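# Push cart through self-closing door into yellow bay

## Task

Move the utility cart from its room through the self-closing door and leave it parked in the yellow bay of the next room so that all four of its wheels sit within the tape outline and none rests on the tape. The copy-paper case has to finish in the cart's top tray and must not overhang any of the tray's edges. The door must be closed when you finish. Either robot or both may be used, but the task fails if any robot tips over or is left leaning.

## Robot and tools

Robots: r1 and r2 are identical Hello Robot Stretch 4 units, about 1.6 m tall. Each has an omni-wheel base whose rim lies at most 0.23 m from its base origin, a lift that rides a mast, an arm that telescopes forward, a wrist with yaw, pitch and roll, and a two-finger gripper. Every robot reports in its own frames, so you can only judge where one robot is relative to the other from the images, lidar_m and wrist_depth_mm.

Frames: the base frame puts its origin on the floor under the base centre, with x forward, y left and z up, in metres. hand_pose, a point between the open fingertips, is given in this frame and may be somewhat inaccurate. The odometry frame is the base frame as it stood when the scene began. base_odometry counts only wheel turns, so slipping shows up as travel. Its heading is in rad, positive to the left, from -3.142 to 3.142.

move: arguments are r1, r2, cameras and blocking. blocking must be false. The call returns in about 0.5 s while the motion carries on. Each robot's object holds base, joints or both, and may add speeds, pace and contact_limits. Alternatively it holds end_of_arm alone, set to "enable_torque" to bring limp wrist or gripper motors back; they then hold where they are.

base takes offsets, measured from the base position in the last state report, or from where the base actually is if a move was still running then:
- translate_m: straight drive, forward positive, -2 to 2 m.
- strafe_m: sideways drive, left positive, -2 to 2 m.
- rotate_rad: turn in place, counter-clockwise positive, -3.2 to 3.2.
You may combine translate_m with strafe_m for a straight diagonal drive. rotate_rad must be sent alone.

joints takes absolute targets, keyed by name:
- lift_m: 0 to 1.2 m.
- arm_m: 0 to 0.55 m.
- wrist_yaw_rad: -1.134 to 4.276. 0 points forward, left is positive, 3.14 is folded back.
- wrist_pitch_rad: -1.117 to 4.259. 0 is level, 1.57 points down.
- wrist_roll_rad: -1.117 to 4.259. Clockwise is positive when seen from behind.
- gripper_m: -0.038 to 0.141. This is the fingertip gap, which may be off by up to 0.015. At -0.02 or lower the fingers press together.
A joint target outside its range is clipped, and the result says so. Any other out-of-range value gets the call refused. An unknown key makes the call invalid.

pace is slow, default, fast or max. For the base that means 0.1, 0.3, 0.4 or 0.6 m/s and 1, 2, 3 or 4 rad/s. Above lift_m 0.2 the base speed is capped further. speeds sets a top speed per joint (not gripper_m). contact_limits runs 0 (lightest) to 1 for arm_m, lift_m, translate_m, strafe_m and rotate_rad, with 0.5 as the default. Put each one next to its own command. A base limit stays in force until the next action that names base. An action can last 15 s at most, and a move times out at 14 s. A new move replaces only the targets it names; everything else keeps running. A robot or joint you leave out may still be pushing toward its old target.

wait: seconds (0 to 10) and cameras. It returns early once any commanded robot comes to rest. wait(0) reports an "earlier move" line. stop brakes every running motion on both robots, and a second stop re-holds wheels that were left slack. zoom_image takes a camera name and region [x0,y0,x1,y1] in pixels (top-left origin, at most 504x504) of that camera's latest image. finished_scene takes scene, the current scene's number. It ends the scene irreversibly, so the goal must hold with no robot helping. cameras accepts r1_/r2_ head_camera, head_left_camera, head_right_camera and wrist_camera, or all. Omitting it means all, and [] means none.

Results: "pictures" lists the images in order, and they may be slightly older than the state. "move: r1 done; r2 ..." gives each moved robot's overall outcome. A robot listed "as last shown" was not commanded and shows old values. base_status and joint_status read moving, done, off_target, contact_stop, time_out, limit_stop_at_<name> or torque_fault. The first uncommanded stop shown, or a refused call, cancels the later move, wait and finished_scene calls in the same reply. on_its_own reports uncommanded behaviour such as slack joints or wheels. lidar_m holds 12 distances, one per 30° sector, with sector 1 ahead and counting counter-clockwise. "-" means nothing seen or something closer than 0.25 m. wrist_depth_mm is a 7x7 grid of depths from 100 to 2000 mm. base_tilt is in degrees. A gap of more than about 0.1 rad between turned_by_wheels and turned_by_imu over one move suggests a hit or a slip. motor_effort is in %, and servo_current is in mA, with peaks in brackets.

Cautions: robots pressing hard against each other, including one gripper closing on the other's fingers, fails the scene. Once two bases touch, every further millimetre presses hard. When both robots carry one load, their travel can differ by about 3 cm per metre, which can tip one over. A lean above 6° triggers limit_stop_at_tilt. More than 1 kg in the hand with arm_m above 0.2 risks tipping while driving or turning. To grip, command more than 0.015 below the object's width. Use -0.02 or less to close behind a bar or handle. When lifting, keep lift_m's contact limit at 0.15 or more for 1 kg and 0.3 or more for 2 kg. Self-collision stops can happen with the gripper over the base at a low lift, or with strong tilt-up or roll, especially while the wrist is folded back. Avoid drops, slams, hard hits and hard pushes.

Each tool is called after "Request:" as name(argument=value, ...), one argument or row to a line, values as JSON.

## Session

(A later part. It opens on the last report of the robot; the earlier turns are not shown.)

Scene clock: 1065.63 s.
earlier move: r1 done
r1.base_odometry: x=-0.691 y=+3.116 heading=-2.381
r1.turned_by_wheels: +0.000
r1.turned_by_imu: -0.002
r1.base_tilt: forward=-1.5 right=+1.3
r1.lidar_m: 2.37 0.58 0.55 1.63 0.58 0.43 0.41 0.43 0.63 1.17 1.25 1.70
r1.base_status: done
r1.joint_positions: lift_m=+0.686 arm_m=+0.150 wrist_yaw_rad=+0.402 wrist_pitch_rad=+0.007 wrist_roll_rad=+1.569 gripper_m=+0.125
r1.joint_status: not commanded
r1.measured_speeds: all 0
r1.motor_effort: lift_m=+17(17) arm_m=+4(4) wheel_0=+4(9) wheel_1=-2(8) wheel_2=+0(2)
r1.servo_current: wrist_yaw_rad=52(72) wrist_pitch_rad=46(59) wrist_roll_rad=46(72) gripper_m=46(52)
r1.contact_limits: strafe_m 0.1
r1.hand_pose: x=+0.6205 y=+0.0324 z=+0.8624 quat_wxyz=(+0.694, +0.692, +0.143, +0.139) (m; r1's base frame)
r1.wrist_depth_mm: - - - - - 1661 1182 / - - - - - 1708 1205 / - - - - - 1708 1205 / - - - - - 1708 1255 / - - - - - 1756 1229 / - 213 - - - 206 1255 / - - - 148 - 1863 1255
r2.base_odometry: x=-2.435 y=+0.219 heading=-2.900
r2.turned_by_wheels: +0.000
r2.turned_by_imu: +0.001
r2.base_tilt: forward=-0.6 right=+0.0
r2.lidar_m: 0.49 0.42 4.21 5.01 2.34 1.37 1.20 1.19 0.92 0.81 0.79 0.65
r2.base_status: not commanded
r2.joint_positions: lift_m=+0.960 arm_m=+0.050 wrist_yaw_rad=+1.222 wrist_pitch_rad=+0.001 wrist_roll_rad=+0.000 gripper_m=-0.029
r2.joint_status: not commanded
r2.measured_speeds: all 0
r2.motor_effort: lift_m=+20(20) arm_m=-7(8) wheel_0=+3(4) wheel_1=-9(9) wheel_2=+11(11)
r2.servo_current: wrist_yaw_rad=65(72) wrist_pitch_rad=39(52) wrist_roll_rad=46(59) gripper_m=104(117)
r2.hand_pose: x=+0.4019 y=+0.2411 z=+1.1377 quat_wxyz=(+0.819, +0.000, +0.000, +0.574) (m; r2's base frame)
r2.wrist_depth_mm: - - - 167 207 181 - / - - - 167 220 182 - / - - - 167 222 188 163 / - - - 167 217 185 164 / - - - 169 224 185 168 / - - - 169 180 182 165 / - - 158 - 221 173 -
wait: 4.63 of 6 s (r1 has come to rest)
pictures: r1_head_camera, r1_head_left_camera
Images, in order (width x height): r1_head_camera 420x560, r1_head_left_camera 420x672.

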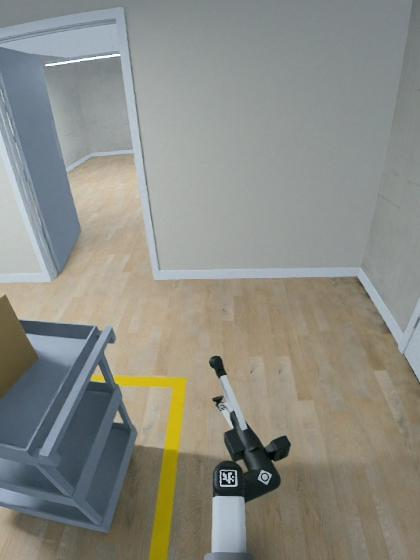

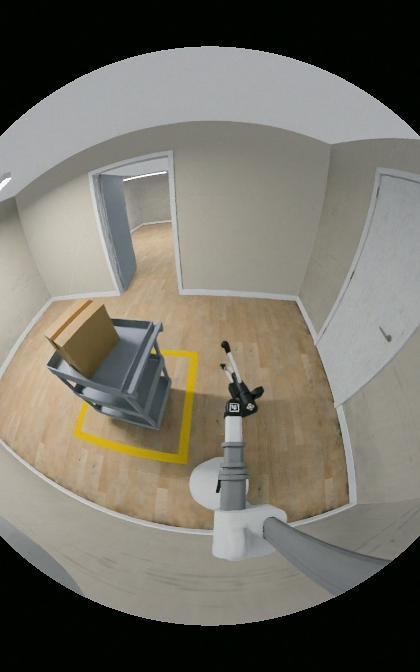

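Request:
move(
  blocking=false,
  r1={"base":{"strafe_m":-0.35},"joints":{"arm_m":0.0,"wrist_yaw_rad":0.0}},
  cameras=[],
)

Request:
wait(
  seconds=6,
  cameras=[],
)

Request:
move(
  blocking=false,
  r1={"base":{"translate_m":0.75}},
  cameras=[],
)

Request:
wait(
  seconds=6,
  cameras=[],
)

Request:
move(
  blocking=false,
  r1={"base":{"rotate_rad":1.57}},
  cameras=[],
)

Request:
wait(
  seconds=6,
  cameras=["r1_head_camera","r1_head_left_camera"],
)

Scene clock: 1074.77 s.
move: r1 moving
r1.base_odometry: x=-0.716 y=+3.142 heading=-2.381
r1.turned_by_wheels: +0.000
r1.turned_by_imu: +0.000
r1.base_tilt: forward=-1.6 right=+1.3
r1.lidar_m: 2.36 0.62 0.58 1.63 0.60 0.42 0.41 0.43 0.62 1.15 1.21 1.62
r1.base_status: strafe_m moving
r1.joint_positions: lift_m=+0.686 arm_m=+0.099 wrist_yaw_rad=+0.008 wrist_pitch_rad=+0.007 wrist_roll_rad=+1.569 gripper_m=+0.125
r1.joint_status: arm_m moving; wrist_yaw_rad moving
r1.measured_speeds: translate_m=+0.000 strafe_m=-0.140 rotate_rad=+0.000 lift_m=+0.000 arm_m=-0.196 wrist_yaw_rad=-0.297 wrist_pitch_rad=+0.000 wrist_roll_rad=+0.000
r1.motor_effort: lift_m=+17(17) arm_m=-3(7) wheel_0=+9(11) wheel_1=-11(11) wheel_2=+2(2)
r1.servo_current: wrist_yaw_rad=59(111) wrist_pitch_rad=52(59) wrist_roll_rad=52(65) gripper_m=46(46)
r1.hand_pose: x=+0.5592 y=-0.0852 z=+0.8625 quat_wxyz=(+0.708, +0.706, +0.005, +0.000) (m; r1's base frame)
r1.wrist_depth_mm: - - - - - 1708 1182 / - - - - - 1708 1182 / - - - - - 1756 1205 / - - - - - 1808 1229 / - - - - - 1808 1255 / - 213 - - - 206 1255 / - - - 148 - 1756 1255
r2: as last shown
r2.turned_by_imu: +0.000
r2.lidar_m: 0.51 0.42 4.20 4.99 2.31 1.37 1.19 1.20 0.94 0.82 0.80 0.66
r2.motor_effort: lift_m=+20(20) arm_m=-8(8) wheel_0=+3(4) wheel_1=-8(9) wheel_2=+11(11)
r2.servo_current: wrist_yaw_rad=52(65) wrist_pitch_rad=46(46) wrist_roll_rad=52(59) gripper_m=104(117)
r2.wrist_depth_mm: - - - 167 207 181 - / - - - 167 220 183 - / - - - 166 223 188 163 / - - - 167 219 185 163 / - - - 168 225 186 168 / - - - 169 179 182 165 / - - 157 - 221 173 -
pictures: none
No camera images: "cameras" was empty.

Scene clock: 1076.77 s.
earlier move: r1 done
r1.base_odometry: x=-0.932 y=+3.369 heading=-2.381
r1.turned_by_wheels: +0.000
r1.turned_by_imu: -0.002
r1.base_tilt: forward=-1.6 right=+1.3
r1.lidar_m: 2.36 1.02 0.85 1.65 0.59 0.41 0.41 0.44 0.61 0.83 0.89 1.16
r1.base_status: done
r1.joint_positions: lift_m=+0.686 arm_m=+0.000 wrist_yaw_rad=+0.002 wrist_pitch_rad=+0.006 wrist_roll_rad=+1.569 gripper_m=+0.125
r1.joint_status: all done
r1.measured_speeds: all 0
r1.motor_effort: lift_m=+17(17) arm_m=-4(9) wheel_0=+2(13) wheel_1=+1(11) wheel_2=+0(2)
r1.servo_current: wrist_yaw_rad=52(111) wrist_pitch_rad=52(59) wrist_roll_rad=46(65) gripper_m=46(46)
r1.hand_pose: x=+0.4596 y=-0.0867 z=+0.8625 quat_wxyz=(+0.708, +0.707, +0.003, -0.001) (m; r1's base frame)
r1.wrist_depth_mm: - - - - - 1499 1205 / - - - - - 1661 1205 / - - - - - 1708 1205 / - - - - - 1756 1255 / - - - - - 1808 1255 / - 213 - - - 207 1205 / - - - 148 - 1808 1229
r2.base_odometry: x=-2.435 y=+0.219 heading=-2.900
r2.turned_by_wheels: +0.000
r2.turned_by_imu: +0.000
r2.base_tilt: forward=-0.6 right=+0.0
r2.lidar_m: 0.48 0.42 4.20 5.02 2.34 1.41 1.18 1.19 0.91 0.79 0.81 0.65
r2.base_status: not commanded
r2.joint_positions: lift_m=+0.960 arm_m=+0.050 wrist_yaw_rad=+1.222 wrist_pitch_rad=+0.001 wrist_roll_rad=+0.000 gripper_m=-0.029
r2.joint_status: not commanded
r2.measured_speeds: all 0
r2.motor_effort: lift_m=+20(20) arm_m=-7(8) wheel_0=+3(4) wheel_1=-9(9) wheel_2=+11(11)
r2.servo_current: wrist_yaw_rad=59(72) wrist_pitch_rad=46(46) wrist_roll_rad=46(59) gripper_m=104(117)
r2.hand_pose: x=+0.4019 y=+0.2411 z=+1.1377 quat_wxyz=(+0.819, +0.000, +0.000, +0.574) (m; r2's base frame)
r2.wrist_depth_mm: - - - 167 206 181 - / - - - 167 220 182 - / - - - 166 222 188 163 / - - - 167 218 185 163 / - - - 168 225 185 168 / - - - 169 179 182 165 / - - 157 - 220 174 -
wait: 2.00 of 6 s (r1 has come to rest)
pictures: none
No camera images: "cameras" was empty.

Scene clock: 1077.27 s.
move: r1 moving
r1.base_odometry: x=-0.955 y=+3.348 heading=-2.381
r1.turned_by_wheels: +0.000
r1.turned_by_imu: +0.000
r1.base_tilt: forward=-1.6 right=+1.3
r1.lidar_m: 2.31 1.01 0.83 1.75 0.64 0.48 0.42 0.47 0.66 0.82 0.87 1.20
r1.base_status: translate_m moving
r1.joint_positions: lift_m=+0.686 arm_m=+0.000 wrist_yaw_rad=+0.002 wrist_pitch_rad=+0.006 wrist_roll_rad=+1.569 gripper_m=+0.125
r1.joint_status: not commanded
r1.measured_speeds: translate_m=+0.121 strafe_m=-0.001 rotate_rad=-0.003 lift_m=+0.000 arm_m=+0.000 wrist_yaw_rad=+0.000 wrist_pitch_rad=+0.000 wrist_roll_rad=+0.000
r1.motor_effort: lift_m=+17(17) arm_m=-4(4) wheel_0=+6(9) wheel_1=+7(8) wheel_2=-9(9)
r1.servo_current: wrist_yaw_rad=52(65) wrist_pitch_rad=46(59) wrist_roll_rad=52(59) gripper_m=46(46)
r1.hand_pose: x=+0.4596 y=-0.0867 z=+0.8625 quat_wxyz=(+0.708, +0.707, +0.003, -0.001) (m; r1's base frame)
r1.wrist_depth_mm: - - - - - 1499 1182 / - - - - - 1756 1205 / - - - - - 1708 1229 / - - - - - 1808 1229 / - - - - - 1808 1229 / - 213 - - - 206 1229 / - - - 148 - 1808 1229
r2: as last shown
r2.lidar_m: 0.50 0.43 4.16 4.99 2.31 1.39 1.21 1.19 0.93 0.80 0.80 0.64
r2.motor_effort: lift_m=+20(20) arm_m=-7(7) wheel_0=+3(3) wheel_1=-9(9) wheel_2=+11(11)
r2.servo_current: wrist_yaw_rad=65(65) wrist_pitch_rad=39(46) wrist_roll_rad=52(52) gripper_m=104(111)
r2.wrist_depth_mm: - - - 167 207 181 - / - - - 167 220 182 - / - - - 167 221 188 163 / - - - 167 217 185 164 / - - - 168 225 186 168 / - - - 169 179 182 165 / - - 157 - 221 174 -
pictures: none
No camera images: "cameras" was empty.

Scene clock: 1080.77 s.
earlier move: r1 done
r1.base_odometry: x=-1.475 y=+2.852 heading=-2.380
r1.turned_by_wheels: +0.000
r1.turned_by_imu: +0.000
r1.base_tilt: forward=-1.6 right=+1.3
r1.lidar_m: 1.59 1.69 2.58 0.71 0.78 1.21 1.13 1.23 0.87 0.80 0.86 1.21
r1.base_status: done
r1.joint_positions: lift_m=+0.686 arm_m=+0.000 wrist_yaw_rad=+0.002 wrist_pitch_rad=+0.006 wrist_roll_rad=+1.569 gripper_m=+0.125
r1.joint_status: not commanded
r1.measured_speeds: all 0
r1.motor_effort: lift_m=+17(17) arm_m=-4(4) wheel_0=+4(9) wheel_1=+1(8) wheel_2=+0(10)
r1.servo_current: wrist_yaw_rad=39(72) wrist_pitch_rad=52(59) wrist_roll_rad=39(65) gripper_m=39(52)
r1.hand_pose: x=+0.4596 y=-0.0867 z=+0.8625 quat_wxyz=(+0.708, +0.707, +0.003, -0.001) (m; r1's base frame)
r1.wrist_depth_mm: - - - - - 1397 1205 / - - - - - 1397 1229 / - - - - - 1430 1229 / - - - - - 1397 1229 / - - - - - 1366 1255 / - 195 - - 190 197 1281 / - 142 - 139 - 1397 1255
r2.base_odometry: x=-2.435 y=+0.219 heading=-2.900
r2.turned_by_wheels: +0.000
r2.turned_by_imu: +0.000
r2.base_tilt: forward=-0.6 right=+0.0
r2.lidar_m: 0.47 0.38 4.19 5.00 2.34 1.38 1.16 1.21 0.94 0.80 0.82 0.64
r2.base_status: not commanded
r2.joint_positions: lift_m=+0.960 arm_m=+0.050 wrist_yaw_rad=+1.222 wrist_pitch_rad=+0.001 wrist_roll_rad=+0.000 gripper_m=-0.029
r2.joint_status: not commanded
r2.measured_speeds: all 0
r2.motor_effort: lift_m=+20(20) arm_m=-7(8) wheel_0=+3(4) wheel_1=-9(9) wheel_2=+11(11)
r2.servo_current: wrist_yaw_rad=59(65) wrist_pitch_rad=39(52) wrist_roll_rad=46(65) gripper_m=104(111)
r2.hand_pose: x=+0.4019 y=+0.2411 z=+1.1377 quat_wxyz=(+0.819, +0.000, +0.000, +0.574) (m; r2's base frame)
r2.wrist_depth_mm: - - - 167 207 180 - / - - - 167 220 182 - / - - - 166 222 189 163 / - - - 167 218 185 163 / - - - 168 225 186 167 / - - - 169 179 182 165 / - - 157 - 221 173 -
wait: 3.50 of 6 s (r1 has come to rest)
pictures: none
No camera images: "cameras" was empty.

Scene clock: 1081.27 s.
move: r1 moving
r1.base_odometry: x=-1.475 y=+2.852 heading=-2.128
r1.turned_by_wheels: +0.252
r1.turned_by_imu: +0.253
r1.base_tilt: forward=-1.6 right=+1.2
r1.lidar_m: 1.58 1.85 0.72 0.72 1.35 1.14 1.15 1.01 0.81 0.79 0.96 1.61
r1.base_status: rotate_rad moving
r1.joint_positions: lift_m=+0.686 arm_m=+0.000 wrist_yaw_rad=+0.002 wrist_pitch_rad=+0.006 wrist_roll_rad=+1.569 gripper_m=+0.125
r1.joint_status: not commanded
r1.measured_speeds: translate_m=-0.001 strafe_m=+0.001 rotate_rad=+0.975 lift_m=+0.000 arm_m=+0.000 wrist_yaw_rad=+0.000 wrist_pitch_rad=+0.000 wrist_roll_rad=+0.000
r1.motor_effort: lift_m=+17(17) arm_m=-4(4) wheel_0=-8(10) wheel_1=-6(10) wheel_2=-7(7)
r1.servo_current: wrist_yaw_rad=52(65) wrist_pitch_rad=52(59) wrist_roll_rad=59(59) gripper_m=46(52)
r1.hand_pose: x=+0.4595 y=-0.0868 z=+0.8625 quat_wxyz=(+0.708, +0.707, +0.003, -0.002) (m; r1's base frame)
r1.wrist_depth_mm: - - - - - - 1205 / - - - - - 1397 1205 / - - - - - 1366 1205 / - - - - - 1397 1229 / - - - - - 1464 1229 / - 193 - - 189 206 1229 / - 142 - 139 - 1576 1229
r2: as last shown
r2.lidar_m: 0.50 0.40 4.21 5.01 2.30 1.39 1.21 1.19 0.95 0.82 0.81 0.66
r2.motor_effort: lift_m=+20(20) arm_m=-8(8) wheel_0=+3(3) wheel_1=-8(9) wheel_2=+11(11)
r2.servo_current: wrist_yaw_rad=52(65) wrist_pitch_rad=39(46) wrist_roll_rad=46(59) gripper_m=117(117)
r2.wrist_depth_mm: - - - 167 207 181 - / - - - 167 220 182 - / - - - 166 221 189 163 / - - - 167 218 185 164 / - - - 168 225 186 168 / - - - 168 179 182 164 / - - 157 - 220 174 -
pictures: none
No camera images: "cameras" was empty.

Scene clock: 1082.83 s.
earlier move: r1 done
r1.base_odometry: x=-1.475 y=+2.852 heading=-0.811
r1.turned_by_wheels: +1.318
r1.turned_by_imu: +1.325
r1.base_tilt: forward=-1.6 right=+1.3
r1.lidar_m: 0.71 0.76 1.20 1.14 1.19 0.89 0.76 0.87 1.20 1.59 1.67 2.61
r1.base_status: done
r1.joint_positions: lift_m=+0.686 arm_m=+0.000 wrist_yaw_rad=+0.002 wrist_pitch_rad=+0.006 wrist_roll_rad=+1.569 gripper_m=+0.125
r1.joint_status: not commanded
r1.measured_speeds: all 0
r1.motor_effort: lift_m=+17(17) arm_m=-4(4) wheel_0=-2(10) wheel_1=-1(10) wheel_2=+0(8)
r1.servo_current: wrist_yaw_rad=52(72) wrist_pitch_rad=52(59) wrist_roll_rad=33(65) gripper_m=46(52)
r1.hand_pose: x=+0.4595 y=-0.0868 z=+0.8625 quat_wxyz=(+0.708, +0.707, +0.003, -0.002) (m; r1's base frame)
r1.wrist_depth_mm: - - - - - 1708 1205 / - - - - - 1756 1205 / - - - - - 1708 1229 / - - - - - 1756 1160 / - - 917 564 585 559 564 / - 212 759 559 201 204 569 / - - 831 146 - - -
r2.base_odometry: x=-2.435 y=+0.219 heading=-2.900
r2.turned_by_wheels: +0.000
r2.turned_by_imu: +0.000
r2.base_tilt: forward=-0.6 right=+0.0
r2.lidar_m: 0.50 0.44 4.16 5.00 2.34 1.40 1.21 1.19 0.93 0.80 0.80 0.64
r2.base_status: not commanded
r2.joint_positions: lift_m=+0.960 arm_m=+0.050 wrist_yaw_rad=+1.222 wrist_pitch_rad=+0.001 wrist_roll_rad=+0.000 gripper_m=-0.029
r2.joint_status: not commanded
r2.measured_speeds: all 0
r2.motor_effort: lift_m=+20(20) arm_m=-7(8) wheel_0=+3(3) wheel_1=-8(9) wheel_2=+10(11)
r2.servo_current: wrist_yaw_rad=59(72) wrist_pitch_rad=46(52) wrist_roll_rad=59(59) gripper_m=111(117)
r2.hand_pose: x=+0.4019 y=+0.2411 z=+1.1377 quat_wxyz=(+0.819, +0.000, +0.000, +0.574) (m; r2's base frame)
r2.wrist_depth_mm: - - - 167 207 180 - / - - - 167 220 182 - / - - - 166 223 188 163 / - - - 167 219 185 164 / - - - 168 225 186 168 / - - - 169 179 182 165 / - - 157 - 221 174 -
wait: 1.57 of 6 s (r1 has come to rest)
pictures: r1_head_camera, r1_head_left_camera
Images, in order (width x height): r1_head_camera 420x560, r1_head_left_camera 420x672.

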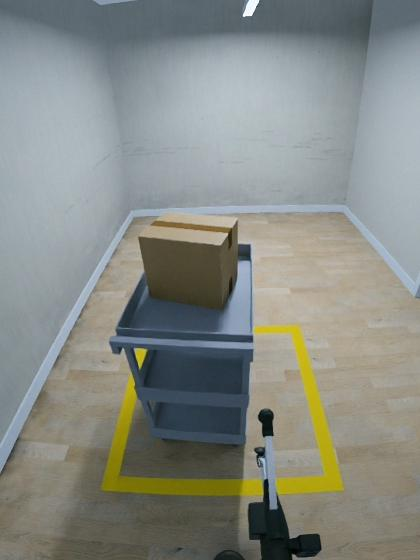

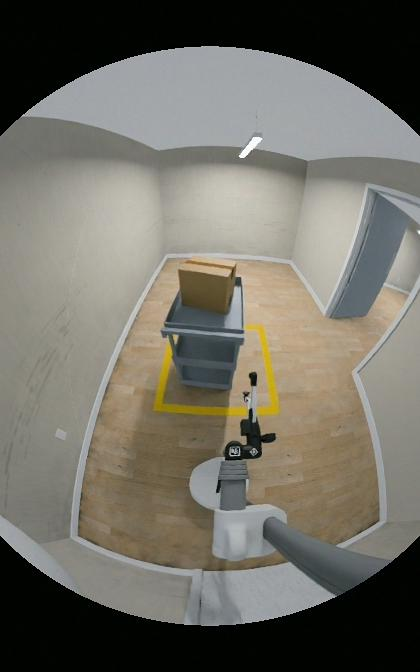

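Request:
zoom_image(
  camera="r1_head_camera",
  region=[90, 300, 350, 500],
)

Request:
zoom_image(
  camera="r1_head_camera",
  region=[100, 200, 280, 340],
)

Scaled by 1.938 from the camera's 420x560 image, which has a finer 600x800 frame.

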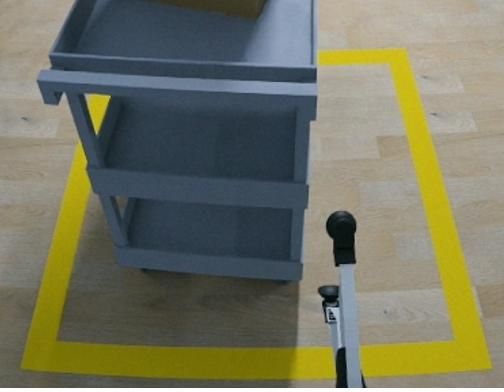

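Scaled by 2.800 from the camera's 420x560 image, which has a finer 600x800 frame.

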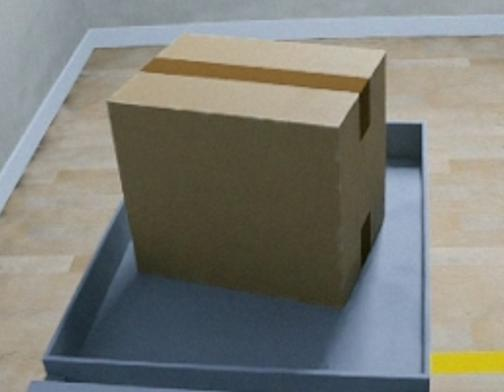

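Request:
move(
  blocking=false,
  r2={"base":{"translate_m":0.189,"strafe_m":0.207},"joints":{"wrist_yaw_rad":0.96},"speeds":{"wrist_yaw_rad":0.095},"pace":"slow","contact_limits":{"translate_m":0.3,"strafe_m":0.3}},
  cameras=[],
)

Request:
wait(
  seconds=6,
  cameras=["r2_head_camera","r2_wrist_camera"],
)

r2: "contact_limits": translate_m and strafe_m are given together and make one move, which takes one limit: state it under one of them only
Scene clock: 1150.47 s.
r1.base_odometry: x=-1.475 y=+2.852 heading=-0.811
r1.turned_by_wheels: +0.000
r1.turned_by_imu: +0.000
r1.base_tilt: forward=-1.6 right=+1.3
r1.lidar_m: 0.69 0.75 1.19 1.15 1.22 0.88 0.78 0.86 1.24 1.61 1.66 2.58
r1.base_status: done
r1.joint_positions: lift_m=+0.686 arm_m=+0.000 wrist_yaw_rad=+0.002 wrist_pitch_rad=+0.006 wrist_roll_rad=+1.569 gripper_m=+0.125
r1.joint_status: not commanded
r1.measured_speeds: all 0
r1.motor_effort: lift_m=+17(17) arm_m=-4(4) wheel_0=-2(10) wheel_1=-1(10) wheel_2=+0(8)
r1.servo_current: wrist_yaw_rad=33(72) wrist_pitch_rad=46(59) wrist_roll_rad=52(65) gripper_m=39(52)
r1.hand_pose: x=+0.4595 y=-0.0868 z=+0.8625 quat_wxyz=(+0.708, +0.707, +0.003, -0.002) (m; r1's base frame)
r1.wrist_depth_mm: - - - - - 1708 1229 / - - - - - 1808 1205 / - - - - - 1756 1205 / - - - - - 1756 1160 / - - 904 554 591 569 569 / - 213 759 564 200 205 574 / - - 842 146 - - -
r2.base_odometry: x=-2.435 y=+0.219 heading=-2.900
r2.turned_by_wheels: +0.000
r2.turned_by_imu: +0.000
r2.base_tilt: forward=-0.6 right=+0.1
r2.lidar_m: 0.49 0.40 4.19 5.02 2.34 1.39 1.19 1.20 0.93 0.80 0.81 0.66
r2.base_status: not commanded
r2.joint_positions: lift_m=+0.960 arm_m=+0.050 wrist_yaw_rad=+1.222 wrist_pitch_rad=+0.001 wrist_roll_rad=+0.000 gripper_m=-0.029
r2.joint_status: not commanded
r2.measured_speeds: all 0
r2.motor_effort: lift_m=+20(20) arm_m=-7(8) wheel_0=+3(3) wheel_1=-9(9) wheel_2=+11(11)
r2.servo_current: wrist_yaw_rad=59(72) wrist_pitch_rad=39(52) wrist_roll_rad=39(59) gripper_m=111(117)
r2.hand_pose: x=+0.4019 y=+0.2411 z=+1.1377 quat_wxyz=(+0.819, +0.000, +0.000, +0.574) (m; r2's base frame)
r2.wrist_depth_mm: - - - 167 206 181 - / - - - 167 220 182 - / - - - 167 222 189 162 / - - - 167 218 185 163 / - - - 168 225 185 168 / - - - 169 179 182 165 / - - 158 - 221 174 -
pictures: none

not run: a call was refused earlier in this reply.

Request:
move(
  blocking=false,
  r2={"base":{"translate_m":0.189,"strafe_m":0.207},"joints":{"wrist_yaw_rad":0.96},"speeds":{"wrist_yaw_rad":0.095},"pace":"slow","contact_limits":{"translate_m":0.3}},
  cameras=[],
)

Request:
wait(
  seconds=6,
  cameras=["r2_head_camera","r2_wrist_camera"],
)

Scene clock: 1155.77 s.
move: r2 moving
r1.base_odometry: x=-1.475 y=+2.852 heading=-0.811
r1.turned_by_wheels: +0.000
r1.turned_by_imu: +0.000
r1.base_tilt: forward=-1.6 right=+1.3
r1.lidar_m: 0.73 0.78 1.21 1.16 1.19 0.88 0.77 0.85 1.25 1.60 1.67 2.61
r1.base_status: not commanded
r1.joint_positions: lift_m=+0.686 arm_m=+0.000 wrist_yaw_rad=+0.002 wrist_pitch_rad=+0.006 wrist_roll_rad=+1.569 gripper_m=+0.125
r1.joint_status: not commanded
r1.measured_speeds: all 0
r1.motor_effort: lift_m=+17(17) arm_m=-4(4) wheel_0=-2(2) wheel_1=-1(1) wheel_2=+0(0)
r1.servo_current: wrist_yaw_rad=52(52) wrist_pitch_rad=46(52) wrist_roll_rad=39(65) gripper_m=39(46)
r1.hand_pose: x=+0.4595 y=-0.0868 z=+0.8625 quat_wxyz=(+0.708, +0.707, +0.003, -0.002) (m; r1's base frame)
r1.wrist_depth_mm: - - - - - 1661 1205 / - - - - - 1708 1229 / - - - - - 1756 1229 / - - - - - 1708 1182 / - - 891 559 580 569 559 / - 213 768 564 200 205 574 / - - 831 146 - - -
r2.base_odometry: x=-2.440 y=+0.208 heading=-2.901
r2.turned_by_wheels: +0.000
r2.turned_by_imu: +0.000
r2.base_tilt: forward=-0.6 right=+0.0
r2.lidar_m: 0.50 0.41 4.17 5.00 2.35 1.39 1.20 1.21 0.97 0.81 0.81 0.66
r2.base_status: translate_m moving; strafe_m moving
r2.joint_positions: lift_m=+0.960 arm_m=+0.050 wrist_yaw_rad=+1.188 wrist_pitch_rad=+0.001 wrist_roll_rad=+0.000 gripper_m=-0.029
r2.joint_status: wrist_yaw_rad moving
r2.measured_speeds: translate_m=+0.035 strafe_m=+0.038 rotate_rad=+0.005 lift_m=+0.000 arm_m=+0.000 wrist_yaw_rad=-0.093 wrist_pitch_rad=+0.000 wrist_roll_rad=+0.000
r2.motor_effort: lift_m=+20(20) arm_m=-7(7) wheel_0=-5(9) wheel_1=+5(9) wheel_2=-6(10)
r2.servo_current: wrist_yaw_rad=39(78) wrist_pitch_rad=46(46) wrist_roll_rad=52(59) gripper_m=111(111)
r2.contact_limits: translate_m 0.3
r2.hand_pose: x=+0.4099 y=+0.2349 z=+1.1377 quat_wxyz=(+0.829, +0.000, +0.000, +0.560) (m; r2's base frame)
r2.wrist_depth_mm: - - - 163 207 178 - / - - - 163 216 180 - / - - - 164 223 185 160 / - - - 164 225 178 160 / - - - 167 220 182 - / - - 184 168 180 179 166 / - - - - 215 175 -
pictures: none
No camera images: "cameras" was empty.

Scene clock: 1158.53 s.
earlier move: r2 contact_stop
r1.base_odometry: x=-1.475 y=+2.852 heading=-0.811
r1.turned_by_wheels: +0.000
r1.turned_by_imu: +0.000
r1.base_tilt: forward=-1.6 right=+1.3
r1.lidar_m: 0.70 0.78 1.21 1.14 1.21 0.88 0.78 0.87 1.23 1.61 1.68 2.58
r1.base_status: not commanded
r1.joint_positions: lift_m=+0.686 arm_m=+0.000 wrist_yaw_rad=+0.002 wrist_pitch_rad=+0.006 wrist_roll_rad=+1.569 gripper_m=+0.125
r1.joint_status: not commanded
r1.measured_speeds: all 0
r1.motor_effort: lift_m=+17(17) arm_m=-4(4) wheel_0=-2(2) wheel_1=-1(1) wheel_2=+0(0)
r1.servo_current: wrist_yaw_rad=59(72) wrist_pitch_rad=52(59) wrist_roll_rad=52(65) gripper_m=52(52)
r1.hand_pose: x=+0.4595 y=-0.0868 z=+0.8625 quat_wxyz=(+0.708, +0.707, +0.003, -0.002) (m; r1's base frame)
r1.wrist_depth_mm: - - - - - 1756 1205 / - - - - - 1756 1205 / - - - - - 1708 1205 / - - - - - 1808 1160 / - - 917 559 585 564 564 / - 213 759 559 202 205 569 / - - 820 146 - - -
r2.base_odometry: x=-2.545 y=+0.032 heading=-2.984
r2.turned_by_wheels: -0.083
r2.turned_by_imu: -0.082
r2.base_tilt: forward=-0.7 right=+0.0
r2.lidar_m: 0.51 0.42 3.78 4.90 3.13 1.67 1.40 1.38 1.11 0.93 0.92 0.58
r2.base_status: translate_m contact_stop (by the wheels' count: +0.151 of +0.189); strafe_m contact_stop (by the wheels' count: +0.156 of +0.207)
r2.joint_positions: lift_m=+0.960 arm_m=+0.050 wrist_yaw_rad=+0.968 wrist_pitch_rad=+0.001 wrist_roll_rad=+0.000 gripper_m=-0.029
r2.joint_status: all done
r2.measured_speeds: all 0
r2.on_its_own: the wheels are slack since a contact_stop
r2.motor_effort: lift_m=+20(20) arm_m=-7(8) wheel_0=+0(22) wheel_1=+0(9) wheel_2=+0(13)
r2.servo_current: wrist_yaw_rad=65(124) wrist_pitch_rad=39(46) wrist_roll_rad=39(59) gripper_m=85(117)
r2.contact_limits: translate_m 0.3
r2.hand_pose: x=+0.4566 y=+0.1881 z=+1.1377 quat_wxyz=(+0.885, +0.000, +0.000, +0.465) (m; r2's base frame)
r2.wrist_depth_mm: - - - 162 208 180 - / - - - 163 214 182 - / - - - 163 222 187 165 / - - - 164 220 185 165 / - - - 166 220 186 170 / - - 184 166 179 183 167 / - - - - 216 175 -
wait: 2.77 of 6 s (r2 has come to rest)
pictures: r2_head_camera, r2_wrist_camera
Images, in order (width x height): r2_head_camera 420x560, r2_wrist_camera 616x392.

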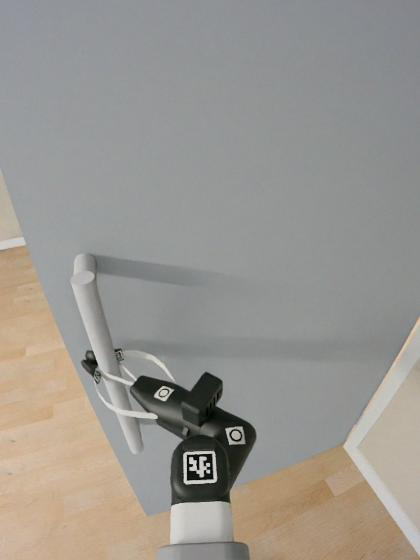

